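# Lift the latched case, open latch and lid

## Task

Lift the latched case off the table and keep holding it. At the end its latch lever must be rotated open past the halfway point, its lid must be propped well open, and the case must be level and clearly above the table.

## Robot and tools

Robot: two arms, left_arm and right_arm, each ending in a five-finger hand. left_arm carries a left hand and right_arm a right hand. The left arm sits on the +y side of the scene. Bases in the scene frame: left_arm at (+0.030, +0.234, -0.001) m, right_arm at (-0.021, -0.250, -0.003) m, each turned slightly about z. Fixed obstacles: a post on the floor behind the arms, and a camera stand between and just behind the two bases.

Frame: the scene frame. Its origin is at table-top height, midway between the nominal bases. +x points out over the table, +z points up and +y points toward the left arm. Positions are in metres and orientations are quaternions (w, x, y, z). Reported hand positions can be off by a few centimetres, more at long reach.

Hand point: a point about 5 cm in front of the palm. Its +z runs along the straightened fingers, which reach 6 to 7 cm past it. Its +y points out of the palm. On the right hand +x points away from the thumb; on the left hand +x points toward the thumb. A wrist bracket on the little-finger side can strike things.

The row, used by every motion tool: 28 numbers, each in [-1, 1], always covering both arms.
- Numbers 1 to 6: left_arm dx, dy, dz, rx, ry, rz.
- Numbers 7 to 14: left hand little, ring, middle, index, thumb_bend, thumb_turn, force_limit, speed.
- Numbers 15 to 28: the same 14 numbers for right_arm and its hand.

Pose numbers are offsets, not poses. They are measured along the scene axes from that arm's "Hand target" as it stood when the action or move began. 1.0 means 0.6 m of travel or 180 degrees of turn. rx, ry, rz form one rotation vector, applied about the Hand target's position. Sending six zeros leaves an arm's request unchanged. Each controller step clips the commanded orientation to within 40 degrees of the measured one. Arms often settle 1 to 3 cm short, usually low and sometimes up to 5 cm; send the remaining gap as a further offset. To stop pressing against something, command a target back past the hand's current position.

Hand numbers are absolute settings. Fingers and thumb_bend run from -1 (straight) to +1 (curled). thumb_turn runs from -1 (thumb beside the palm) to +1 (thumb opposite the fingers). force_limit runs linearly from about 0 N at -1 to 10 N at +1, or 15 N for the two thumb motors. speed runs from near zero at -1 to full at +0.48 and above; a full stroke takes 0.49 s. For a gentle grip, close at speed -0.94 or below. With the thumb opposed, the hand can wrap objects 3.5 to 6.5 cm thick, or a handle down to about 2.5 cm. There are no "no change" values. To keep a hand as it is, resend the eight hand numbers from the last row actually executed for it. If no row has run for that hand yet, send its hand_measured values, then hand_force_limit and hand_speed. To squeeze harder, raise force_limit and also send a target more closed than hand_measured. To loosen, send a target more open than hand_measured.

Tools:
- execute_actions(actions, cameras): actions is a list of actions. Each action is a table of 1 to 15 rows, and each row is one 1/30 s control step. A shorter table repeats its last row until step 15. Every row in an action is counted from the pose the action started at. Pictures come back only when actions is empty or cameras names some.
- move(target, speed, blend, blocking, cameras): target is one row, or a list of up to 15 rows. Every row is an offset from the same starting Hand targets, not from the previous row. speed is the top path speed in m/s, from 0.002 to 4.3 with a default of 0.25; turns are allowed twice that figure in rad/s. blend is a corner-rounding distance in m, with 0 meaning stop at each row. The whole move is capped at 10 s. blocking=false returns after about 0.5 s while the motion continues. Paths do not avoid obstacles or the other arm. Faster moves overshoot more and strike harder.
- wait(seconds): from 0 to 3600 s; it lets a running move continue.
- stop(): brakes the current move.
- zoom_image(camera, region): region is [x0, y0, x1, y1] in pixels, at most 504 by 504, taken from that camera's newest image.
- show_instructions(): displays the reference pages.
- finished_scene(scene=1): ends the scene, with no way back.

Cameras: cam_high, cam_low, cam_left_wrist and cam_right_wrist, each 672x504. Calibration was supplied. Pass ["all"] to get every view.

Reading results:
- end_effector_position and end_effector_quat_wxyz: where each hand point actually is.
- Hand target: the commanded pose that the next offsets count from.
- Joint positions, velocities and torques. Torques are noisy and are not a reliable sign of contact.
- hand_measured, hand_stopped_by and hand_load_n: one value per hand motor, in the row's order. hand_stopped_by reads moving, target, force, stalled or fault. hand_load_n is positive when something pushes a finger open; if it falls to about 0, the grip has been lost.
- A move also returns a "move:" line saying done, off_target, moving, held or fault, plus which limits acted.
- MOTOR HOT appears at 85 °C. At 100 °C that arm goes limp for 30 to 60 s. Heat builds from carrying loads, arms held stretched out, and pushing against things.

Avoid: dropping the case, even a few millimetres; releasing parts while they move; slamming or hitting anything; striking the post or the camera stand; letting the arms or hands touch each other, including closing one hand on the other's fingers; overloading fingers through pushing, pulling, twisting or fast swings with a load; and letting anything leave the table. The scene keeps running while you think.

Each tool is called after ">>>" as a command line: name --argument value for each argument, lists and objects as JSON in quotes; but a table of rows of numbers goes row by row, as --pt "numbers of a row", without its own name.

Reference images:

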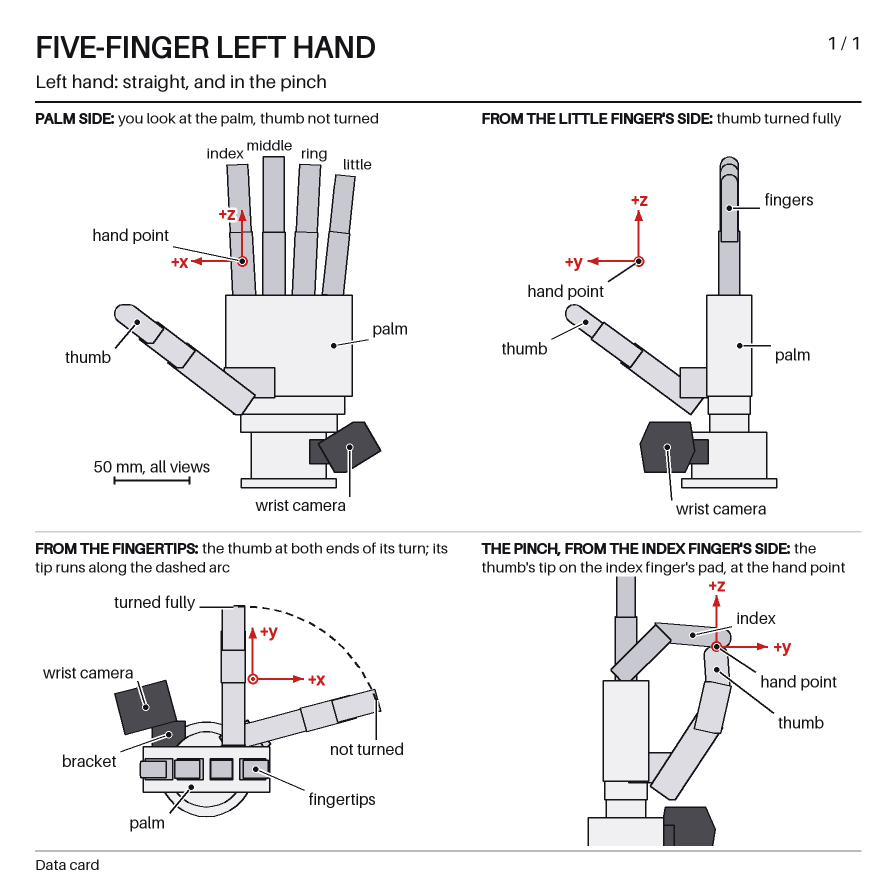

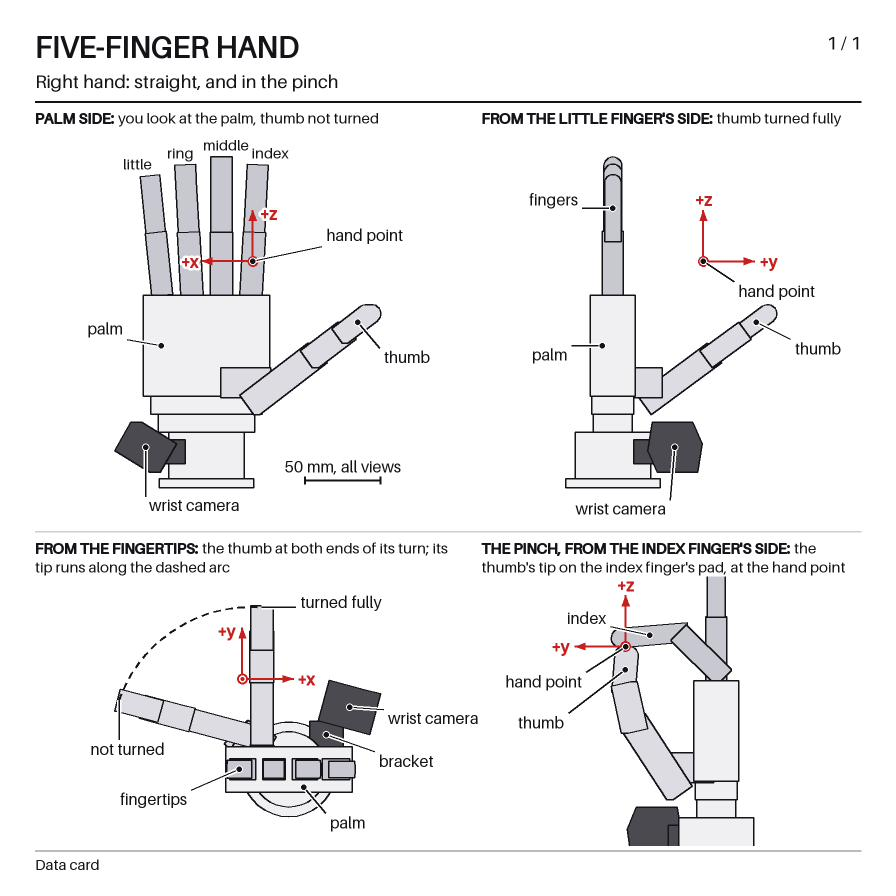

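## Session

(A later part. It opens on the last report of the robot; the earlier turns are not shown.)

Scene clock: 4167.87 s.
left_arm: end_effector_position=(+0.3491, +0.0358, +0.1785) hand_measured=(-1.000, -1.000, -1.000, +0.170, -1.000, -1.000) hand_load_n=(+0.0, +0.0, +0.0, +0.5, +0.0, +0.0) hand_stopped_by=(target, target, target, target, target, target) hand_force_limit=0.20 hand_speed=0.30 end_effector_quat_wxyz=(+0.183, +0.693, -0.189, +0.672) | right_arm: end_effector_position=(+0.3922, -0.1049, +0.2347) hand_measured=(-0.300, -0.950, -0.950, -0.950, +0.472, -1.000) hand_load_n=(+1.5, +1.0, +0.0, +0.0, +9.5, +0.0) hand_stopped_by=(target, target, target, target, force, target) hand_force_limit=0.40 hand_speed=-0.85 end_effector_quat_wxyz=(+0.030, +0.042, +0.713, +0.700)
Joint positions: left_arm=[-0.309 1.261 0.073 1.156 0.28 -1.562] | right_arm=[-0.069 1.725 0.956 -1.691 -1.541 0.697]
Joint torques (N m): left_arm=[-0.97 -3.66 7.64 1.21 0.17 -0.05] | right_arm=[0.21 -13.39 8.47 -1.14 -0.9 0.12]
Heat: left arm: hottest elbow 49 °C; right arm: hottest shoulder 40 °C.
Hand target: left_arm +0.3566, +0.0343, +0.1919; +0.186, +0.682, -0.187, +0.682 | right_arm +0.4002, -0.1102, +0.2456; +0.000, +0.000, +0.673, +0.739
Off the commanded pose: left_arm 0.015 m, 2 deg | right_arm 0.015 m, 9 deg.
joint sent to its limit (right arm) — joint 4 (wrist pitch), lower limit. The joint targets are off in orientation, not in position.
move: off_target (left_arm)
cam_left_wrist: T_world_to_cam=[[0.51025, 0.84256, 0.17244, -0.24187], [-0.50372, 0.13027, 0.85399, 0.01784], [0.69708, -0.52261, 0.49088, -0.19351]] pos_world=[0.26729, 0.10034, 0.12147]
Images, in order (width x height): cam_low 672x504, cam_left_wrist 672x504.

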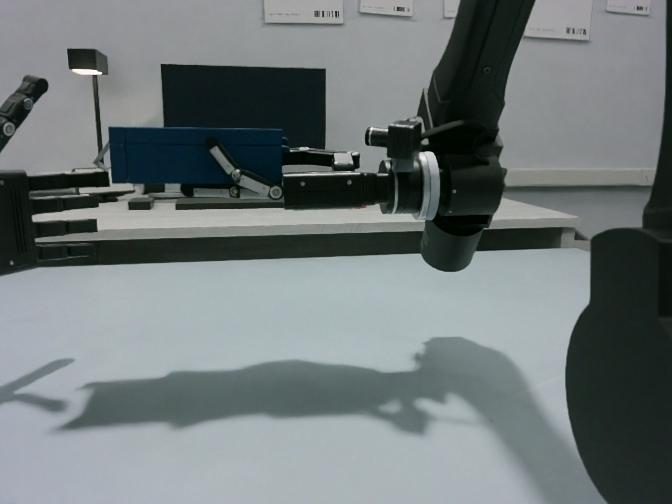

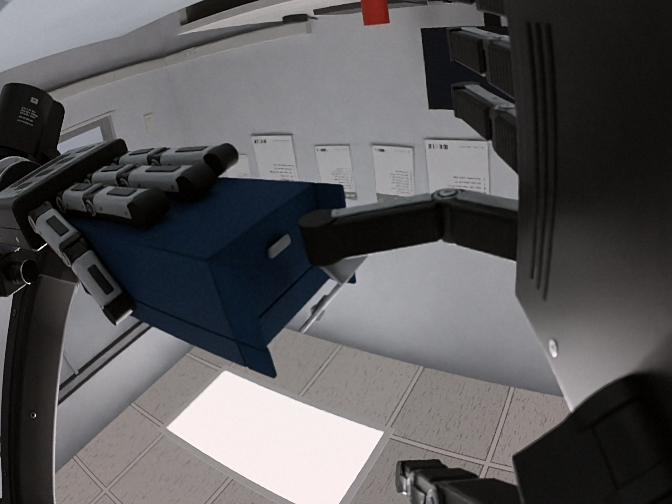

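>>> move --pt "0.0 0.03 0.0 0 0 0 -1 -1 -1 0.17 -1 -1 0.2 0.3 0 0 0 0 0 0 -0.3 -0.95 -0.95 -0.95 0.6 -1 0.4 -0.85" --speed 0.05 --cameras '["cam_left_wrist","cam_low"]'

>>> zoom_image --camera "cam_low" --region '[60, 90, 280, 230]'

Scene clock: 4175.87 s.
left_arm: end_effector_position=(+0.3497, +0.0491, +0.1839) hand_measured=(-1.000, -1.000, -1.000, +0.170, -1.000, -1.000) hand_load_n=(+0.0, +0.5, +0.0, +0.0, +0.0, +0.0) hand_stopped_by=(target, target, target, target, target, target) hand_force_limit=0.20 hand_speed=0.30 end_effector_quat_wxyz=(+0.187, +0.687, -0.192, +0.676) | right_arm: end_effector_position=(+0.3926, -0.1051, +0.2350) hand_measured=(-0.300, -0.950, -0.950, -0.950, +0.472, -1.000) hand_load_n=(+2.0, +2.5, +0.0, +0.0, +9.5, +0.0) hand_stopped_by=(target, target, target, target, force, target) hand_force_limit=0.40 hand_speed=-0.85 end_effector_quat_wxyz=(+0.030, +0.043, +0.712, +0.700)
Joint positions: left_arm=[-0.229 1.243 0.073 1.153 0.371 -1.562] | right_arm=[-0.069 1.725 0.956 -1.691 -1.543 0.698]
Joint torques (N m): left_arm=[-0.15 -3.49 6.99 1.06 0.11 -0.07] | right_arm=[-0.32 -13.39 8.46 -1.09 -0.81 0.11]
Heat: left arm: hottest elbow 50 °C; right arm: hottest shoulder 40 °C.
Hand target: left_arm +0.3566, +0.0523, +0.1919; +0.186, +0.682, -0.187, +0.682 | right_arm +0.4002, -0.1102, +0.2456; +0.000, +0.000, +0.673, +0.739
Off the commanded pose: left_arm 0.011 m, 1 deg | right_arm 0.014 m, 9 deg.
joint sent to its limit (right arm) — joint 4 (wrist pitch), lower limit. The joint targets are off in orientation, not in position.
move: off_target (left_arm)
cam_left_wrist: T_world_to_cam=[[0.51746, 0.83763, 0.17496, -0.25709], [-0.51376, 0.1406, 0.84634, 0.01632], [0.68431, -0.52784, 0.50309, -0.18718]] pos_world=[0.2695, 0.11426, 0.12534]
Images, in order (width x height): cam_low 672x504, cam_left_wrist 672x504.

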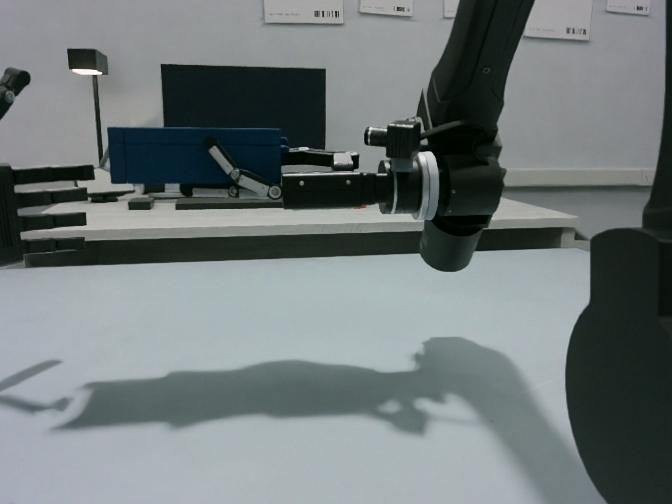

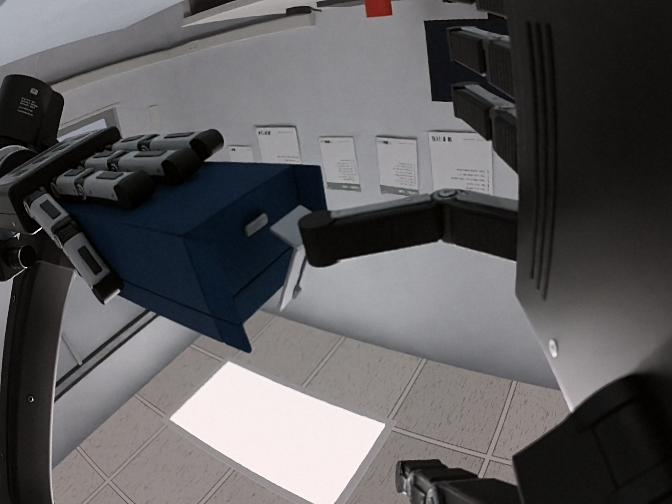

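Scaled by 2.291 from the camera's image (finer frame: 960x720).

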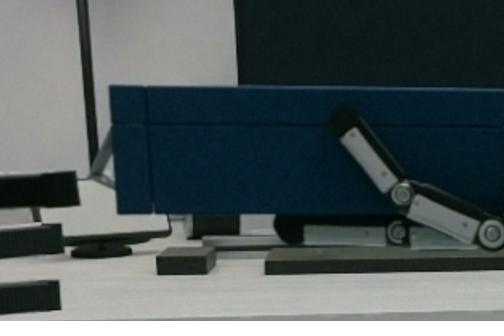

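>>> move --pt "-0.002 0.09 0.0 0 0 0 -1 -1 -1 0.17 -1 -1 0.2 0.3 0 0 0 0 0 0 -0.3 -0.95 -0.95 -0.95 0.6 -1 0.4 -0.85" --pt "-0.002 0.10 0.0 0 0 0 -1 -1 -1 -1 -1 -1 0.2 0.3 0 0 0 0 0 0 -0.3 -0.95 -0.95 -0.95 0.6 -1 0.4 -0.85" --pt "-0.218 -0.035 0.0 0 0 0 -1 -1 -1 -1 -1 -1 0.2 0.3 0 0 0 0 0 0 -0.3 -0.95 -0.95 -0.95 0.6 -1 0.4 -0.85" --speed 0.12 --cameras '["cam_left_wrist","cam_low","cam_high"]'

>>> zoom_image --camera "cam_low" --region '[60, 90, 280, 230]'

>>> zoom_image --camera "cam_high" --region '[300, 170, 400, 270]'

Scene clock: 4220.40 s.
left_arm: end_effector_position=(+0.3387, +0.1034, +0.1914) hand_measured=(-1.000, -1.000, -1.000, -1.000, -1.000, -1.000) hand_load_n=(+0.0, +0.0, +0.0, +0.0, +0.0, +0.0) hand_stopped_by=(target, target, target, target, target, target) hand_force_limit=0.20 hand_speed=0.30 end_effector_quat_wxyz=(+0.179, +0.678, -0.188, +0.687) | right_arm: end_effector_position=(+0.3926, -0.1051, +0.2350) hand_measured=(-0.300, -0.950, -0.950, -0.950, +0.472, -1.000) hand_load_n=(+2.5, +2.5, +0.0, +0.0, +9.5, +0.0) hand_stopped_by=(target, target, target, target, force, target) hand_force_limit=0.40 hand_speed=-0.85 end_effector_quat_wxyz=(+0.030, +0.043, +0.712, +0.700)
Joint positions: left_arm=[0.057 1.164 0.038 1.137 0.639 -1.562] | right_arm=[-0.069 1.725 0.956 -1.691 -1.543 0.698]
Joint torques (N m): left_arm=[-0.21 -0.91 7.39 1.28 0.07 0.01] | right_arm=[0.03 -13.39 8.54 -1.17 -0.79 0.1]
Motor temperatures (°C): left_arm=[28 29 51 23 27 24] | right_arm=[26 40 38 26 29 24]
Heat: left arm: hottest elbow 51 °C; right arm: hottest shoulder 40 °C.
Hand target: left_arm +0.3455, +0.1073, +0.1934; +0.176, +0.678, -0.185, +0.689 (not the last commanded pose) | right_arm +0.4002, -0.1102, +0.2456; +0.000, +0.000, +0.673, +0.739
Off the commanded pose: left_arm 0.134 m, 1 deg | right_arm 0.014 m, 9 deg.
joint sent to its limit (right arm) — joint 4 (wrist pitch), lower limit. The joint targets are off in orientation, not in position.
move: held (left_arm; a check stopped the path); path passed 2 of 3 targets; limits=held
pose unreachable (left arm): on one or more control steps of this call, first in action 0 (counted from 0), this arm could not follow its commanded pose, so it was not sent that pose on those steps. It may still have moved: this result reports where it is.
cause: moving toward the commanded pose would bring two parts of the arm too close to each other (joints 2 (shoulder) and 3 (elbow) lie between them).
cam_left_wrist: T_world_to_cam=[[0.49683, 0.84722, 0.1881, -0.29471], [-0.54036, 0.13239, 0.83096, 0.00948], [0.6791, -0.51449, 0.52357, -0.15821]] pos_world=[0.25898, 0.16703, 0.1304]
Images, in order (width x height): cam_high 672x504, cam_low 672x504, cam_left_wrist 672x504.

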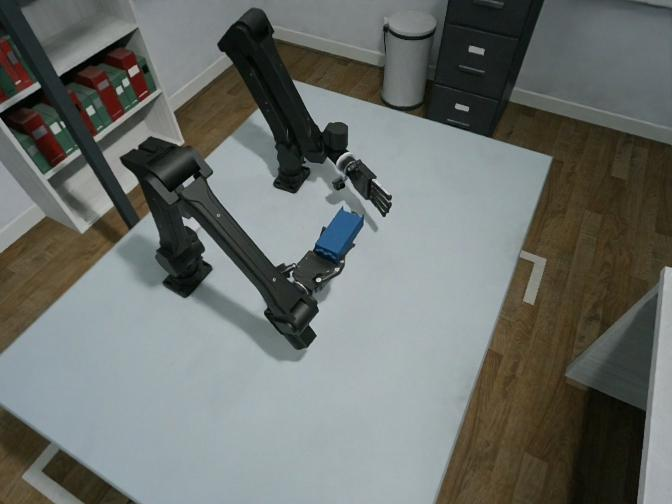

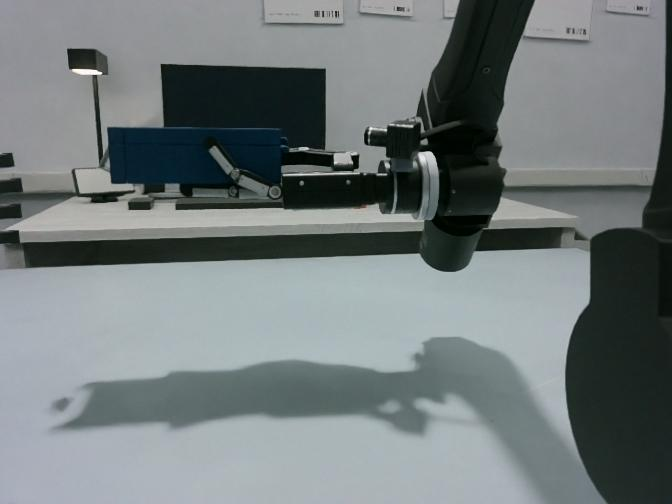

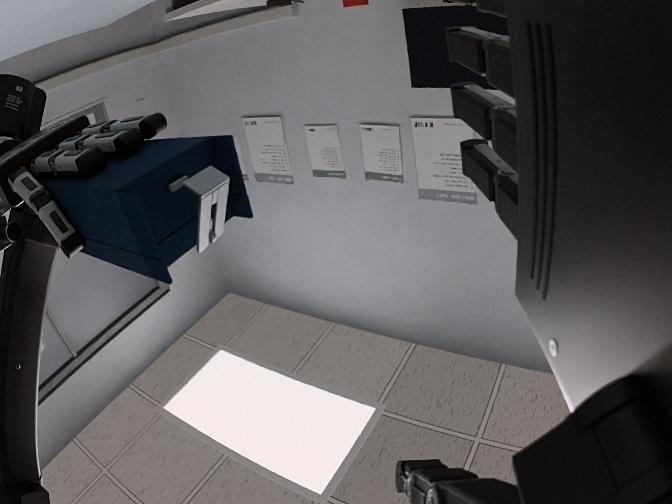

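Scaled by 2.291 from the camera's image (finer frame: 960x720).

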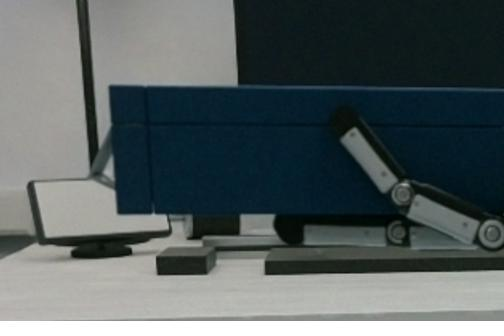

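Scaled by 5.040 from the camera's image (finer frame: 960x720).

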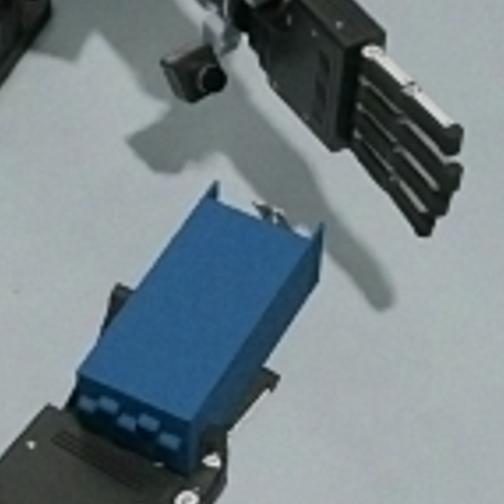

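>>> zoom_image --camera "cam_left_wrist" --region '[130, 120, 270, 290]'

Scaled by 2.965 from the camera's image (finer frame: 960x720).

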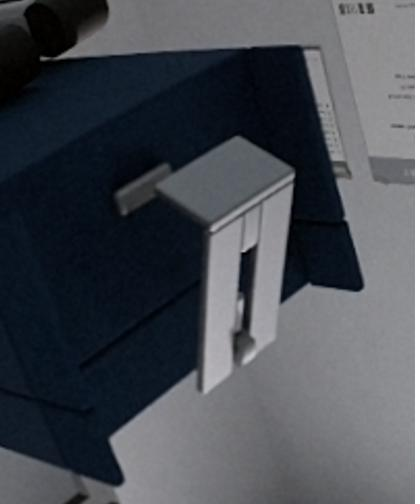

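>>> move --pt "0.0 0.0 0.0 0 0 0 -1 -1 -1 0.5 -1 -1 0.2 0.3 0 0 0 0 0 0 -0.3 -0.95 -0.95 -0.95 0.6 -1 0.4 -0.85" --pt "0.125 -0.02 0.01 0 0 0 -1 -1 -1 0.5 -1 -1 0.2 0.3 0 0 0 0 0 0 -0.3 -0.95 -0.95 -0.95 0.6 -1 0.4 -0.85" --pt "0.125 -0.125 0.01 0 0 0 -1 -1 -1 0.5 -1 -1 0.2 0.3 0 0 0 0 0 0 -0.3 -0.95 -0.95 -0.95 0.6 -1 0.4 -0.85" --speed 0.12 --cameras '["cam_left_wrist","cam_low","cam_high"]'

>>> zoom_image --camera "cam_left_wrist" --region '[160, 120, 400, 340]'

>>> zoom_image --camera "cam_high" --region '[330, 180, 400, 250]'

Scene clock: 4266.97 s.
left_arm: end_effector_position=(+0.4122, +0.0386, +0.1931) hand_measured=(-1.000, -1.000, -1.000, +0.500, -1.000, -1.000) hand_load_n=(+0.0, +0.0, +0.0, +0.0, +0.0, +0.0) hand_stopped_by=(target, target, target, target, target, target) hand_force_limit=0.20 hand_speed=0.30 end_effector_quat_wxyz=(+0.175, +0.687, -0.180, +0.682) | right_arm: end_effector_position=(+0.3926, -0.1051, +0.2350) hand_measured=(-0.300, -0.950, -0.950, -0.950, +0.472, -1.000) hand_load_n=(+2.5, +2.0, +0.0, +0.0, +9.5, +0.0) hand_stopped_by=(target, target, target, target, force, target) hand_force_limit=0.40 hand_speed=-0.85 end_effector_quat_wxyz=(+0.030, +0.043, +0.712, +0.700)
Joint positions: left_arm=[-0.251 1.381 0.229 1.143 0.315 -1.562] | right_arm=[-0.069 1.725 0.956 -1.691 -1.543 0.698]
Joint torques (N m): left_arm=[-2.26 -3.72 8.24 1.73 -0.2 0.05] | right_arm=[0.21 -13.39 8.43 -1.09 -0.81 0.11]
Heat: left arm: hottest elbow 50 °C; right arm: hottest shoulder 40 °C.
Hand target: left_arm +0.4204, +0.0323, +0.1993; +0.176, +0.678, -0.185, +0.689 | right_arm +0.4002, -0.1102, +0.2456; +0.000, +0.000, +0.673, +0.739
Off the commanded pose: left_arm 0.012 m, 1 deg | right_arm 0.014 m, 9 deg.
joint sent to its limit (right arm) — joint 4 (wrist pitch), lower limit. The joint targets are off in orientation, not in position.
move: off_target (left_arm)
cam_left_wrist: T_world_to_cam=[[0.48613, 0.85539, 0.17883, -0.27078], [-0.52616, 0.12311, 0.84143, 0.04883], [0.69774, -0.50314, 0.50992, -0.24785]] pos_world=[0.33026, 0.10091, 0.13373]
Images, in order (width x height): cam_high 672x504, cam_low 672x504, cam_left_wrist 672x504.

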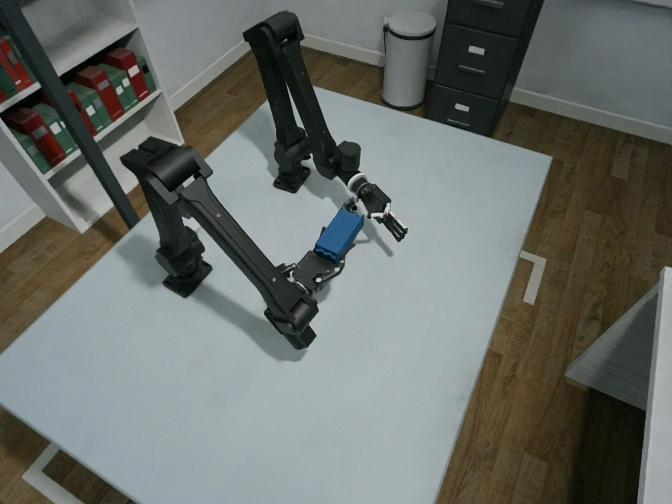

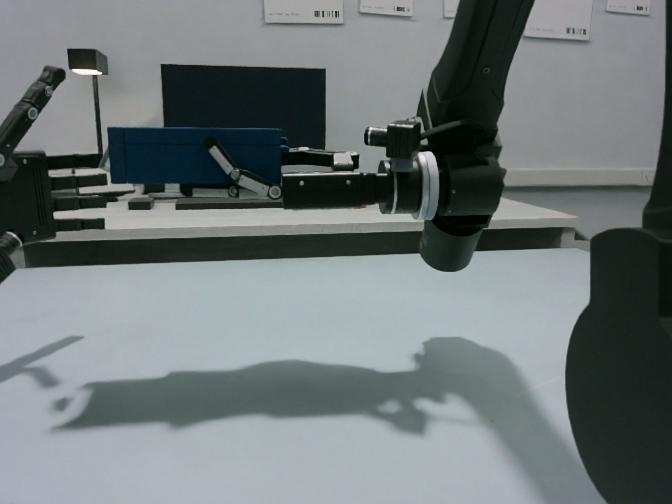

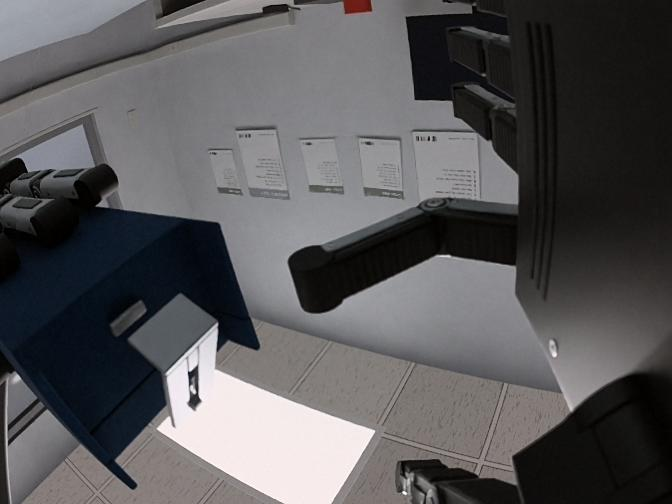

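Scaled by 2.100 from the camera's image (finer frame: 960x720).

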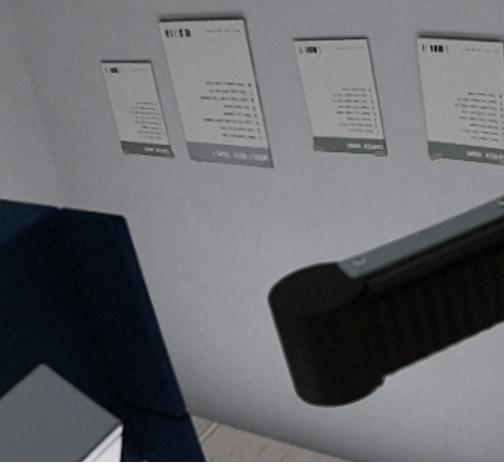

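Scaled by 7.200 from the camera's image (finer frame: 960x720).

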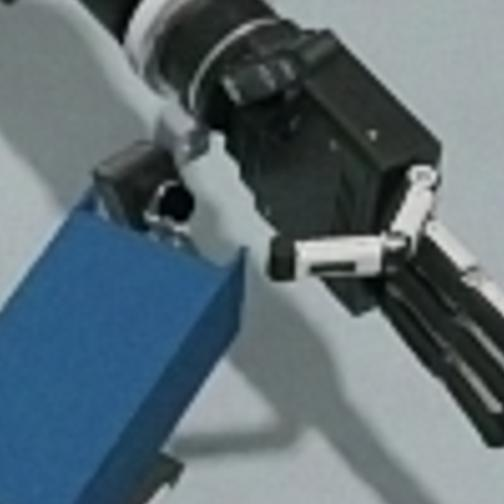

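>>> move --pt "-0.039 -0.0222 0.006 0 0 0 -1 -1 -1 0.5 -1 -1 0.2 0.3 0 0 0 0 0 0 -0.3 -0.95 -0.95 -0.95 0.6 -1 0.4 -0.85" --speed 0.06 --cameras '["cam_left_wrist","cam_high"]'

>>> zoom_image --camera "cam_high" --region '[330, 180, 400, 250]'

Scene clock: 4286.13 s.
left_arm: end_effector_position=(+0.4024, +0.0230, +0.2051) hand_measured=(-1.000, -1.000, -1.000, +0.500, -1.000, -1.000) hand_load_n=(+0.0, +0.0, +0.0, +0.0, +0.0, +0.0) hand_stopped_by=(target, target, target, target, target, target) hand_force_limit=0.20 hand_speed=0.30 end_effector_quat_wxyz=(+0.174, +0.677, -0.180, +0.692) | right_arm: end_effector_position=(+0.3926, -0.1051, +0.2350) hand_measured=(-0.300, -0.950, -0.950, -0.950, +0.472, -1.000) hand_load_n=(+2.5, +2.5, +0.0, +0.0, +9.5, +0.0) hand_stopped_by=(target, target, target, target, force, target) hand_force_limit=0.40 hand_speed=-0.85 end_effector_quat_wxyz=(+0.030, +0.043, +0.712, +0.700)
Joint positions: left_arm=[-0.323 1.336 0.219 1.136 0.24 -1.562] | right_arm=[-0.069 1.725 0.956 -1.691 -1.543 0.698]
Joint torques (N m): left_arm=[-2.37 -5.3 5.52 1.11 -0.21 0.06] | right_arm=[0.03 -13.33 8.4 -1.16 -0.83 0.11]
Heat: left arm: hottest elbow 52 °C; right arm: hottest shoulder 40 °C.
Hand target: left_arm +0.3970, +0.0191, +0.2029; +0.175, +0.678, -0.185, +0.689 | right_arm +0.4002, -0.1102, +0.2456; +0.000, +0.000, +0.673, +0.739
Off the commanded pose: left_arm 0.007 m, 1 deg | right_arm 0.014 m, 9 deg.
joint sent to its limit (right arm) — joint 4 (wrist pitch), lower limit. The joint targets are off in orientation, not in position.
move: done
cam_left_wrist: T_world_to_cam=[[0.47952, 0.85758, 0.18608, -0.25365], [-0.54914, 0.12785, 0.82589, 0.04781], [0.68447, -0.49821, 0.53224, -0.25432]] pos_world=[0.32196, 0.0847, 0.14308]
Images, in order (width x height): cam_high 672x504, cam_left_wrist 672x504.

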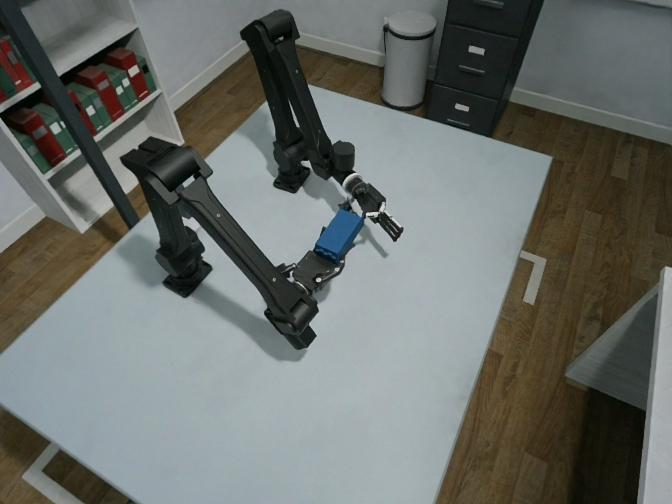

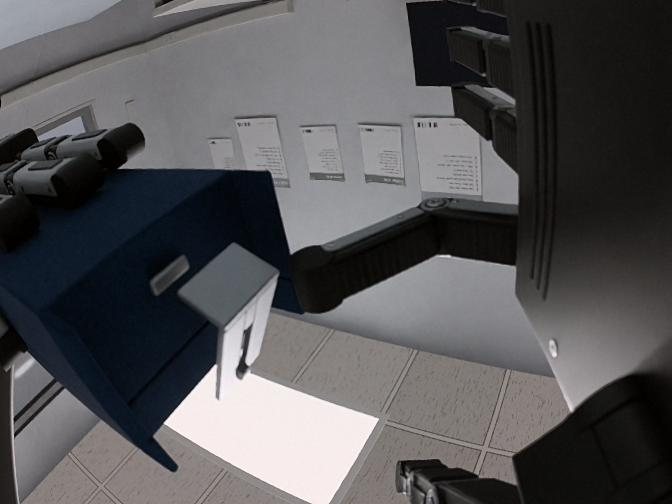

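Scaled by 7.200 from the camera's image (finer frame: 960x720).

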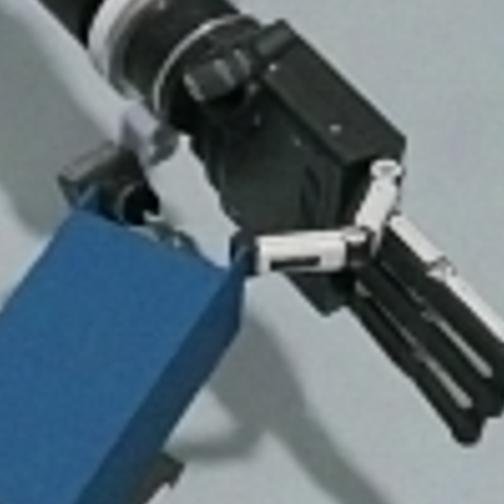

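>>> move --pt "-0.004 0.0 -0.018 0 0 0 -1 -1 -1 0.5 -1 -1 0.2 0.3 0 0 0 0 0 0 -0.3 -0.95 -0.95 -0.95 0.6 -1 0.4 -0.85" --pt "-0.026 -0.02 -0.018 0 0 0 -1 -1 -1 0.5 -1 -1 0.2 0.3 0 0 0 0 0 0 -0.3 -0.95 -0.95 -0.95 0.6 -1 0.4 -0.85" --speed 0.05 --cameras '["cam_left_wrist","cam_high","cam_low"]'

>>> zoom_image --camera "cam_high" --region '[330, 180, 400, 250]'

>>> zoom_image --camera "cam_left_wrist" --region '[140, 160, 380, 400]'

Scene clock: 4294.90 s.
left_arm: end_effector_position=(+0.3873, +0.0105, +0.1907) hand_measured=(-1.000, -1.000, -1.000, +0.500, -1.000, -1.000) hand_load_n=(+0.0, +0.0, +0.0, +0.0, +0.0, +0.0) hand_stopped_by=(target, target, target, target, target, target) hand_force_limit=0.20 hand_speed=0.30 end_effector_quat_wxyz=(+0.174, +0.683, -0.180, +0.686) | right_arm: end_effector_position=(+0.3926, -0.1051, +0.2350) hand_measured=(-0.300, -0.950, -0.950, -0.950, +0.472, -1.000) hand_load_n=(+2.5, +2.5, +0.0, +0.0, +9.5, +0.0) hand_stopped_by=(target, target, target, target, force, target) hand_force_limit=0.40 hand_speed=-0.85 end_effector_quat_wxyz=(+0.030, +0.043, +0.712, +0.700)
Joint positions: left_arm=[-0.393 1.368 0.184 1.187 0.17 -1.562] | right_arm=[-0.069 1.725 0.956 -1.691 -1.543 0.698]
Joint torques (N m): left_arm=[-2.2 -4.78 4.96 1.88 -0.23 0.07] | right_arm=[0.09 -13.22 8.46 -1.13 -0.81 0.11]
Heat: left arm: hottest elbow 51 °C; right arm: hottest shoulder 40 °C.
Hand target: left_arm +0.3815, +0.0071, +0.1921; +0.175, +0.678, -0.185, +0.689 | right_arm +0.4002, -0.1102, +0.2456; +0.000, +0.000, +0.673, +0.739
Off the commanded pose: left_arm 0.007 m, 1 deg | right_arm 0.014 m, 9 deg.
joint sent to its limit (right arm) — joint 4 (wrist pitch), lower limit. The joint targets are off in orientation, not in position.
move: done
cam_left_wrist: T_world_to_cam=[[0.48267, 0.85673, 0.18178, -0.23336], [-0.53504, 0.12412, 0.83566, 0.04568], [0.69337, -0.5006, 0.5183, -0.24342]] pos_world=[0.30586, 0.0724, 0.13041]
Images, in order (width x height): cam_high 672x504, cam_low 672x504, cam_left_wrist 672x504.

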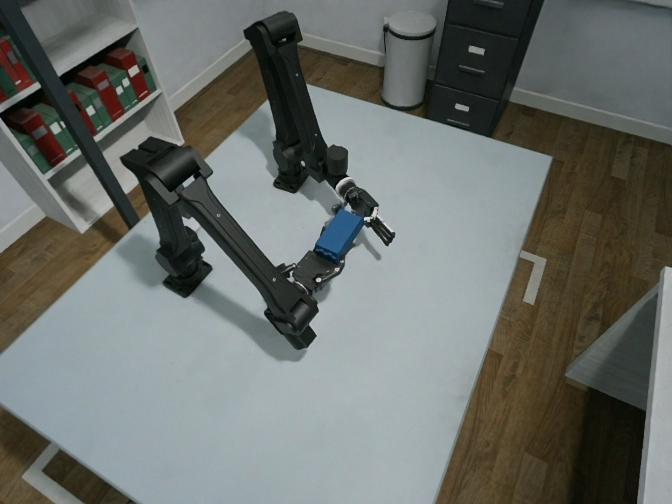

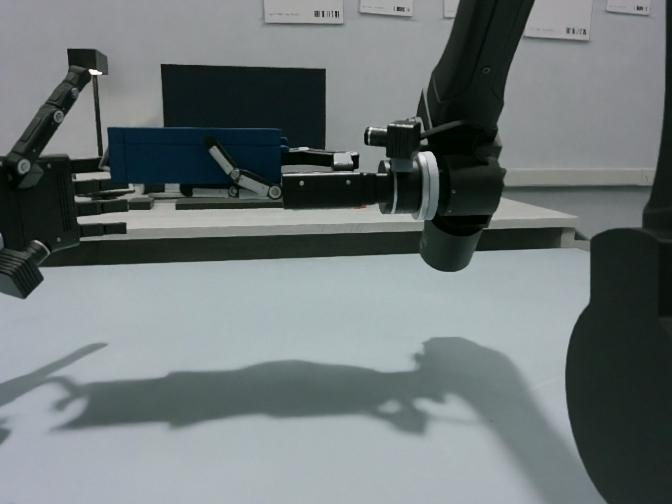

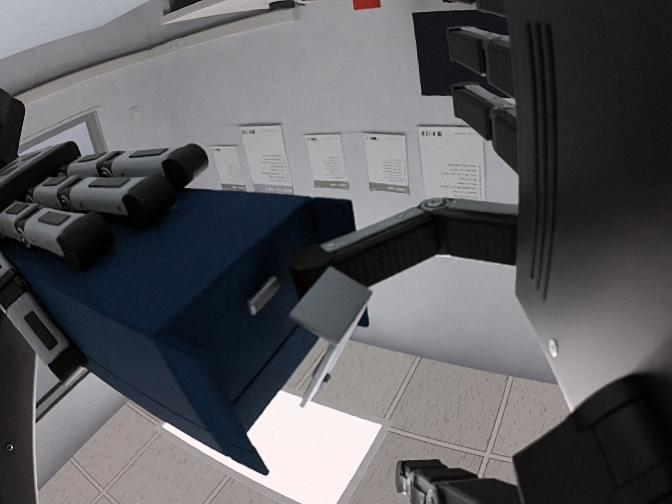

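Scaled by 7.200 from the camera's image (finer frame: 960x720).

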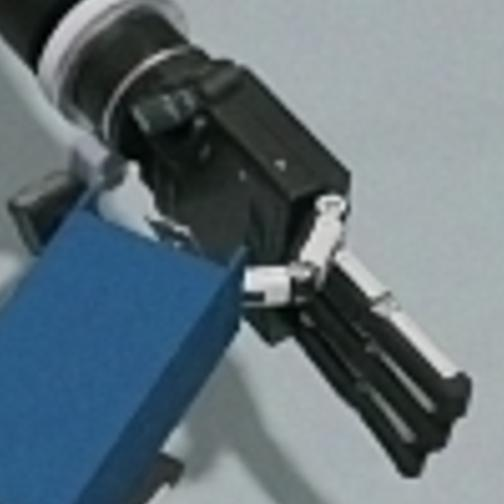

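Scaled by 2.100 from the camera's image (finer frame: 960x720).

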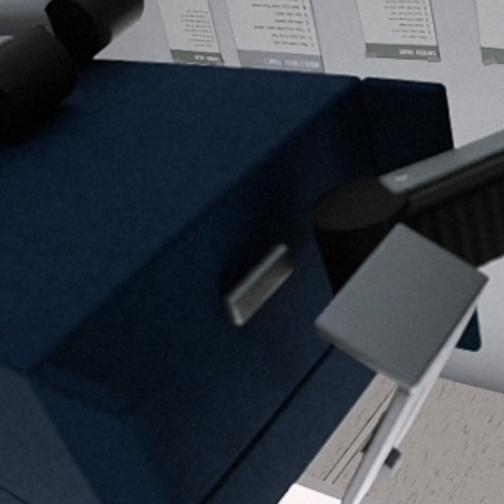

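>>> move --pt "-0.012 0.0 0.017 0 0 0 -1 -1 -1 0.5 -1 -1 0.2 0.3 0 0 0 0 0 0 -0.3 -0.95 -0.95 -0.95 0.6 -1 0.4 -0.85" --speed 0.05 --cameras '["cam_left_wrist"]'

>>> zoom_image --camera "cam_left_wrist" --region '[180, 140, 420, 380]'

Scene clock: 4299.97 s.
left_arm: end_effector_position=(+0.3803, +0.0098, +0.2006) hand_measured=(-1.000, -1.000, -1.000, +0.500, -1.000, -1.000) hand_load_n=(+0.0, +0.0, +0.5, +1.5, +0.0, +0.0) hand_stopped_by=(target, target, target, target, target, target) hand_force_limit=0.20 hand_speed=0.30 end_effector_quat_wxyz=(+0.174, +0.681, -0.180, +0.688) | right_arm: end_effector_position=(+0.3923, -0.1049, +0.2347) hand_measured=(-0.300, -0.950, -0.950, -0.950, +0.472, -1.000) hand_load_n=(+1.0, +1.0, +0.0, +0.0, +9.5, +0.0) hand_stopped_by=(target, target, target, target, force, target) hand_force_limit=0.40 hand_speed=-0.85 end_effector_quat_wxyz=(+0.030, +0.043, +0.712, +0.700)
Joint positions: left_arm=[-0.406 1.29 0.174 1.124 0.158 -1.562] | right_arm=[-0.069 1.725 0.956 -1.691 -1.541 0.698]
Joint torques (N m): left_arm=[-2.37 -5.13 5.55 1.13 -0.16 0.07] | right_arm=[0.03 -13.39 8.53 -1.16 -0.87 0.11]
Heat: left arm: hottest elbow 51 °C; right arm: hottest shoulder 40 °C.
Hand target: left_arm +0.3742, +0.0070, +0.2024; +0.176, +0.678, -0.185, +0.689 | right_arm +0.4002, -0.1102, +0.2456; +0.000, +0.000, +0.673, +0.739
Off the commanded pose: left_arm 0.007 m, 1 deg | right_arm 0.014 m, 9 deg.
joint sent to its limit (right arm) — joint 4 (wrist pitch), lower limit. The joint targets are off in orientation, not in position.
move: done
cam_left_wrist: T_world_to_cam=[[0.48209, 0.8568, 0.18299, -0.23124], [-0.53908, 0.12545, 0.83286, 0.03584], [0.69064, -0.50015, 0.52236, -0.24377]] pos_world=[0.29916, 0.0717, 0.1398]

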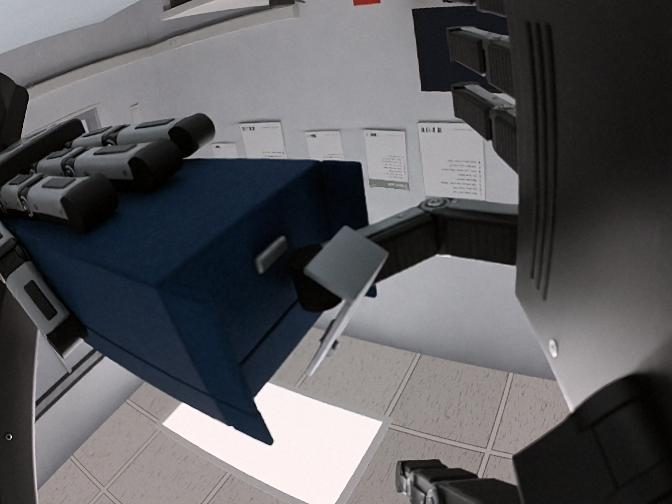

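Scaled by 2.100 from the camera's image (finer frame: 960x720).

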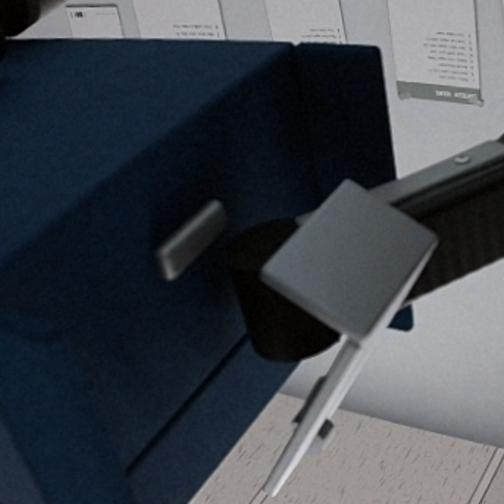

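>>> move --pt "-0.004 0.02 0.0 0 0 0 -1 -1 -1 0.5 -1 -1 0.2 0.3 0 0 0 0 0 0 -0.3 -0.95 -0.95 -0.95 0.6 -1 0.4 -0.85" --pt "-0.004 0.038 0.004 0 0 0 -1 -1 -1 0.5 -1 -1 0.2 0.3 0 0 0 0 0 0 -0.3 -0.95 -0.95 -0.95 0.6 -1 0.4 -0.85" --speed 0.05 --cameras '["cam_left_wrist","cam_low"]'

>>> zoom_image --camera "cam_low" --region '[60, 90, 280, 230]'

Scene clock: 4310.07 s.
left_arm: end_effector_position=(+0.3714, +0.0237, +0.2028) hand_measured=(-1.000, -1.000, -1.000, +0.500, -1.000, -1.000) hand_load_n=(+0.0, +0.0, +0.0, +0.5, +0.0, +0.0) hand_stopped_by=(target, target, target, target, target, target) hand_force_limit=0.20 hand_speed=0.30 end_effector_quat_wxyz=(+0.182, +0.679, -0.189, +0.686) | right_arm: end_effector_position=(+0.3920, -0.1048, +0.2345) hand_measured=(-0.300, -0.950, -0.950, -0.950, +0.472, -1.000) hand_load_n=(+1.5, +1.0, +0.0, +0.5, +9.5, +0.0) hand_stopped_by=(target, target, target, target, force, target) hand_force_limit=0.40 hand_speed=-0.85 end_effector_quat_wxyz=(+0.029, +0.042, +0.713, +0.699)
Joint positions: left_arm=[-0.339 1.237 0.149 1.094 0.249 -1.562] | right_arm=[-0.069 1.725 0.956 -1.691 -1.539 0.698]
Joint torques (N m): left_arm=[0.21 -4.6 6 1.02 0.06 0.05] | right_arm=[-0.03 -13.39 8.44 -1.14 -0.96 0.1]
Heat: left arm: hottest elbow 51 °C; right arm: hottest shoulder 40 °C.
Hand target: left_arm +0.3718, +0.0299, +0.2047; +0.175, +0.678, -0.185, +0.689 | right_arm +0.4002, -0.1102, +0.2456; +0.000, +0.000, +0.673, +0.739
Off the commanded pose: left_arm 0.007 m, 1 deg | right_arm 0.015 m, 9 deg.
joint sent to its limit (right arm) — joint 4 (wrist pitch), lower limit. The joint targets are off in orientation, not in position.
move: done
cam_left_wrist: T_world_to_cam=[[0.50251, 0.8448, 0.18383, -0.24677], [-0.53592, 0.13752, 0.83299, 0.02604], [0.67844, -0.51711, 0.52185, -0.22675]] pos_world=[0.29179, 0.08764, 0.142]
Images, in order (width x height): cam_low 672x504, cam_left_wrist 672x504.

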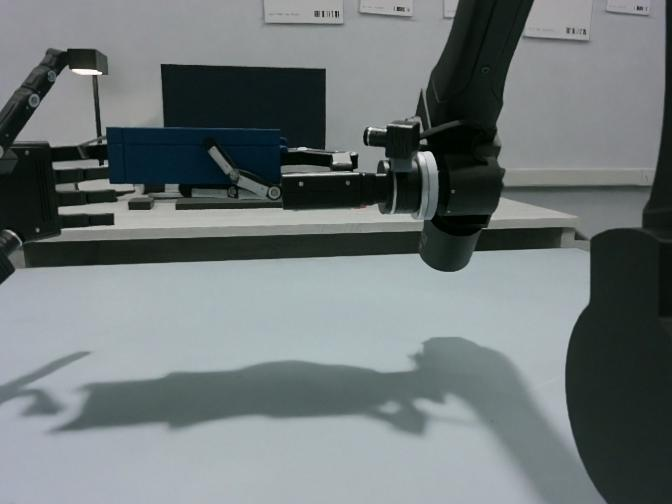

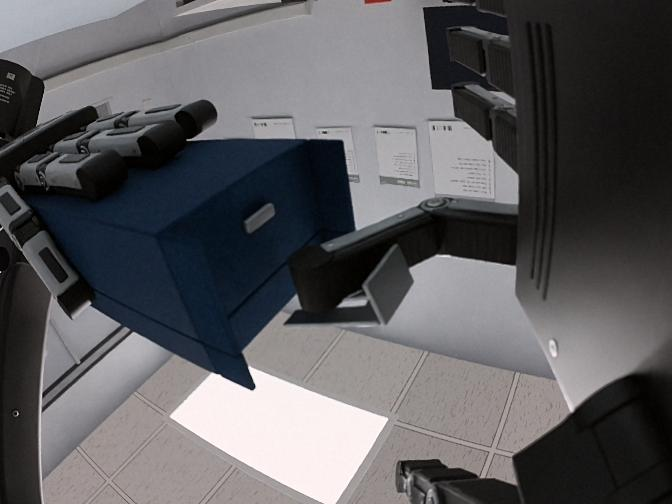

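Scaled by 2.291 from the camera's image (finer frame: 960x720).

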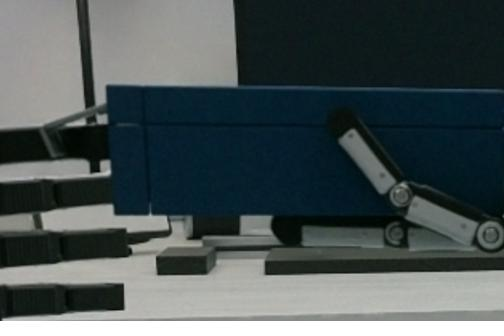

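>>> move --pt "0.0 0.01 0.02 0 0 0 -1 -1 -1 0.5 -1 -1 0.2 0.3 0 0 0 0 0 0 -0.3 -0.95 -0.95 -0.95 0.6 -1 0.4 -0.85" --speed 0.05 --cameras '["cam_left_wrist","cam_low"]'

>>> zoom_image --camera "cam_low" --region '[60, 90, 280, 230]'

Scene clock: 4314.60 s.
left_arm: end_effector_position=(+0.3682, +0.0287, +0.2100) hand_measured=(-1.000, -1.000, -1.000, +0.500, -1.000, -1.000) hand_load_n=(+0.0, +0.0, +0.0, +2.0, -0.5, +0.0) hand_stopped_by=(target, target, target, target, target, target) hand_force_limit=0.20 hand_speed=0.30 end_effector_quat_wxyz=(+0.183, +0.682, -0.191, +0.681) | right_arm: end_effector_position=(+0.3918, -0.1047, +0.2343) hand_measured=(-0.300, -0.950, -0.950, -0.950, +0.472, -1.000) hand_load_n=(+1.5, +1.5, +0.0, +0.0, +10.0, +0.0) hand_stopped_by=(target, target, target, target, force, target) hand_force_limit=0.40 hand_speed=-0.85 end_effector_quat_wxyz=(+0.029, +0.042, +0.713, +0.699)
Joint positions: left_arm=[-0.315 1.149 0.149 0.995 0.278 -1.558] | right_arm=[-0.069 1.725 0.956 -1.691 -1.538 0.698]
Joint torques (N m): left_arm=[0.5 -4.13 7.45 1.29 -0.03 0.03] | right_arm=[0.03 -13.39 8.53 -1.11 -1.06 0.11]
Heat: left arm: hottest elbow 50 °C; right arm: hottest shoulder 40 °C.
Hand target: left_arm +0.3718, +0.0359, +0.2167; +0.175, +0.678, -0.185, +0.689 | right_arm +0.4002, -0.1102, +0.2456; +0.000, +0.000, +0.673, +0.739
Off the commanded pose: left_arm 0.010 m, 2 deg | right_arm 0.015 m, 9 deg.
joint sent to its limit (right arm) — joint 4 (wrist pitch), lower limit. The joint targets are off in orientation, not in position.
move: done
cam_left_wrist: T_world_to_cam=[[0.50874, 0.84105, 0.1839, -0.25287], [-0.52729, 0.13554, 0.8388, 0.01333], [0.68055, -0.52371, 0.51243, -0.22441]] pos_world=[0.2884, 0.09335, 0.15032]
Images, in order (width x height): cam_low 672x504, cam_left_wrist 672x504.

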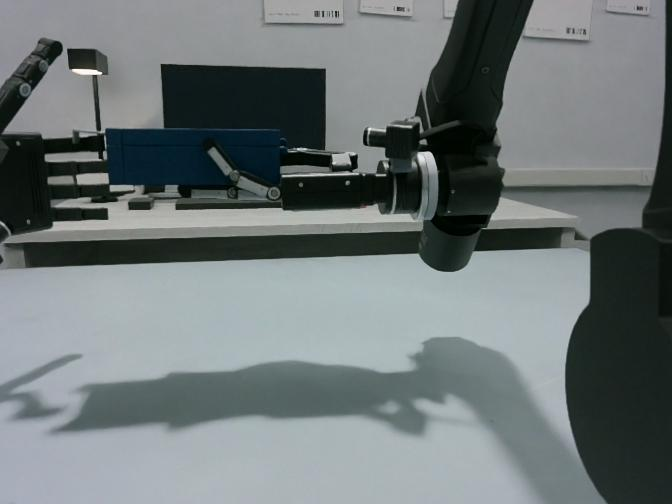

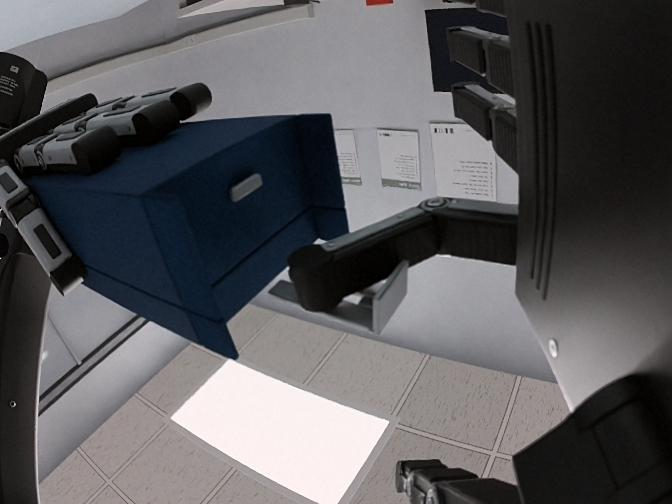

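Scaled by 2.291 from the camera's image (finer frame: 960x720).

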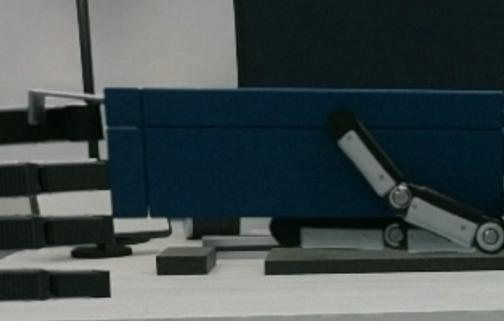

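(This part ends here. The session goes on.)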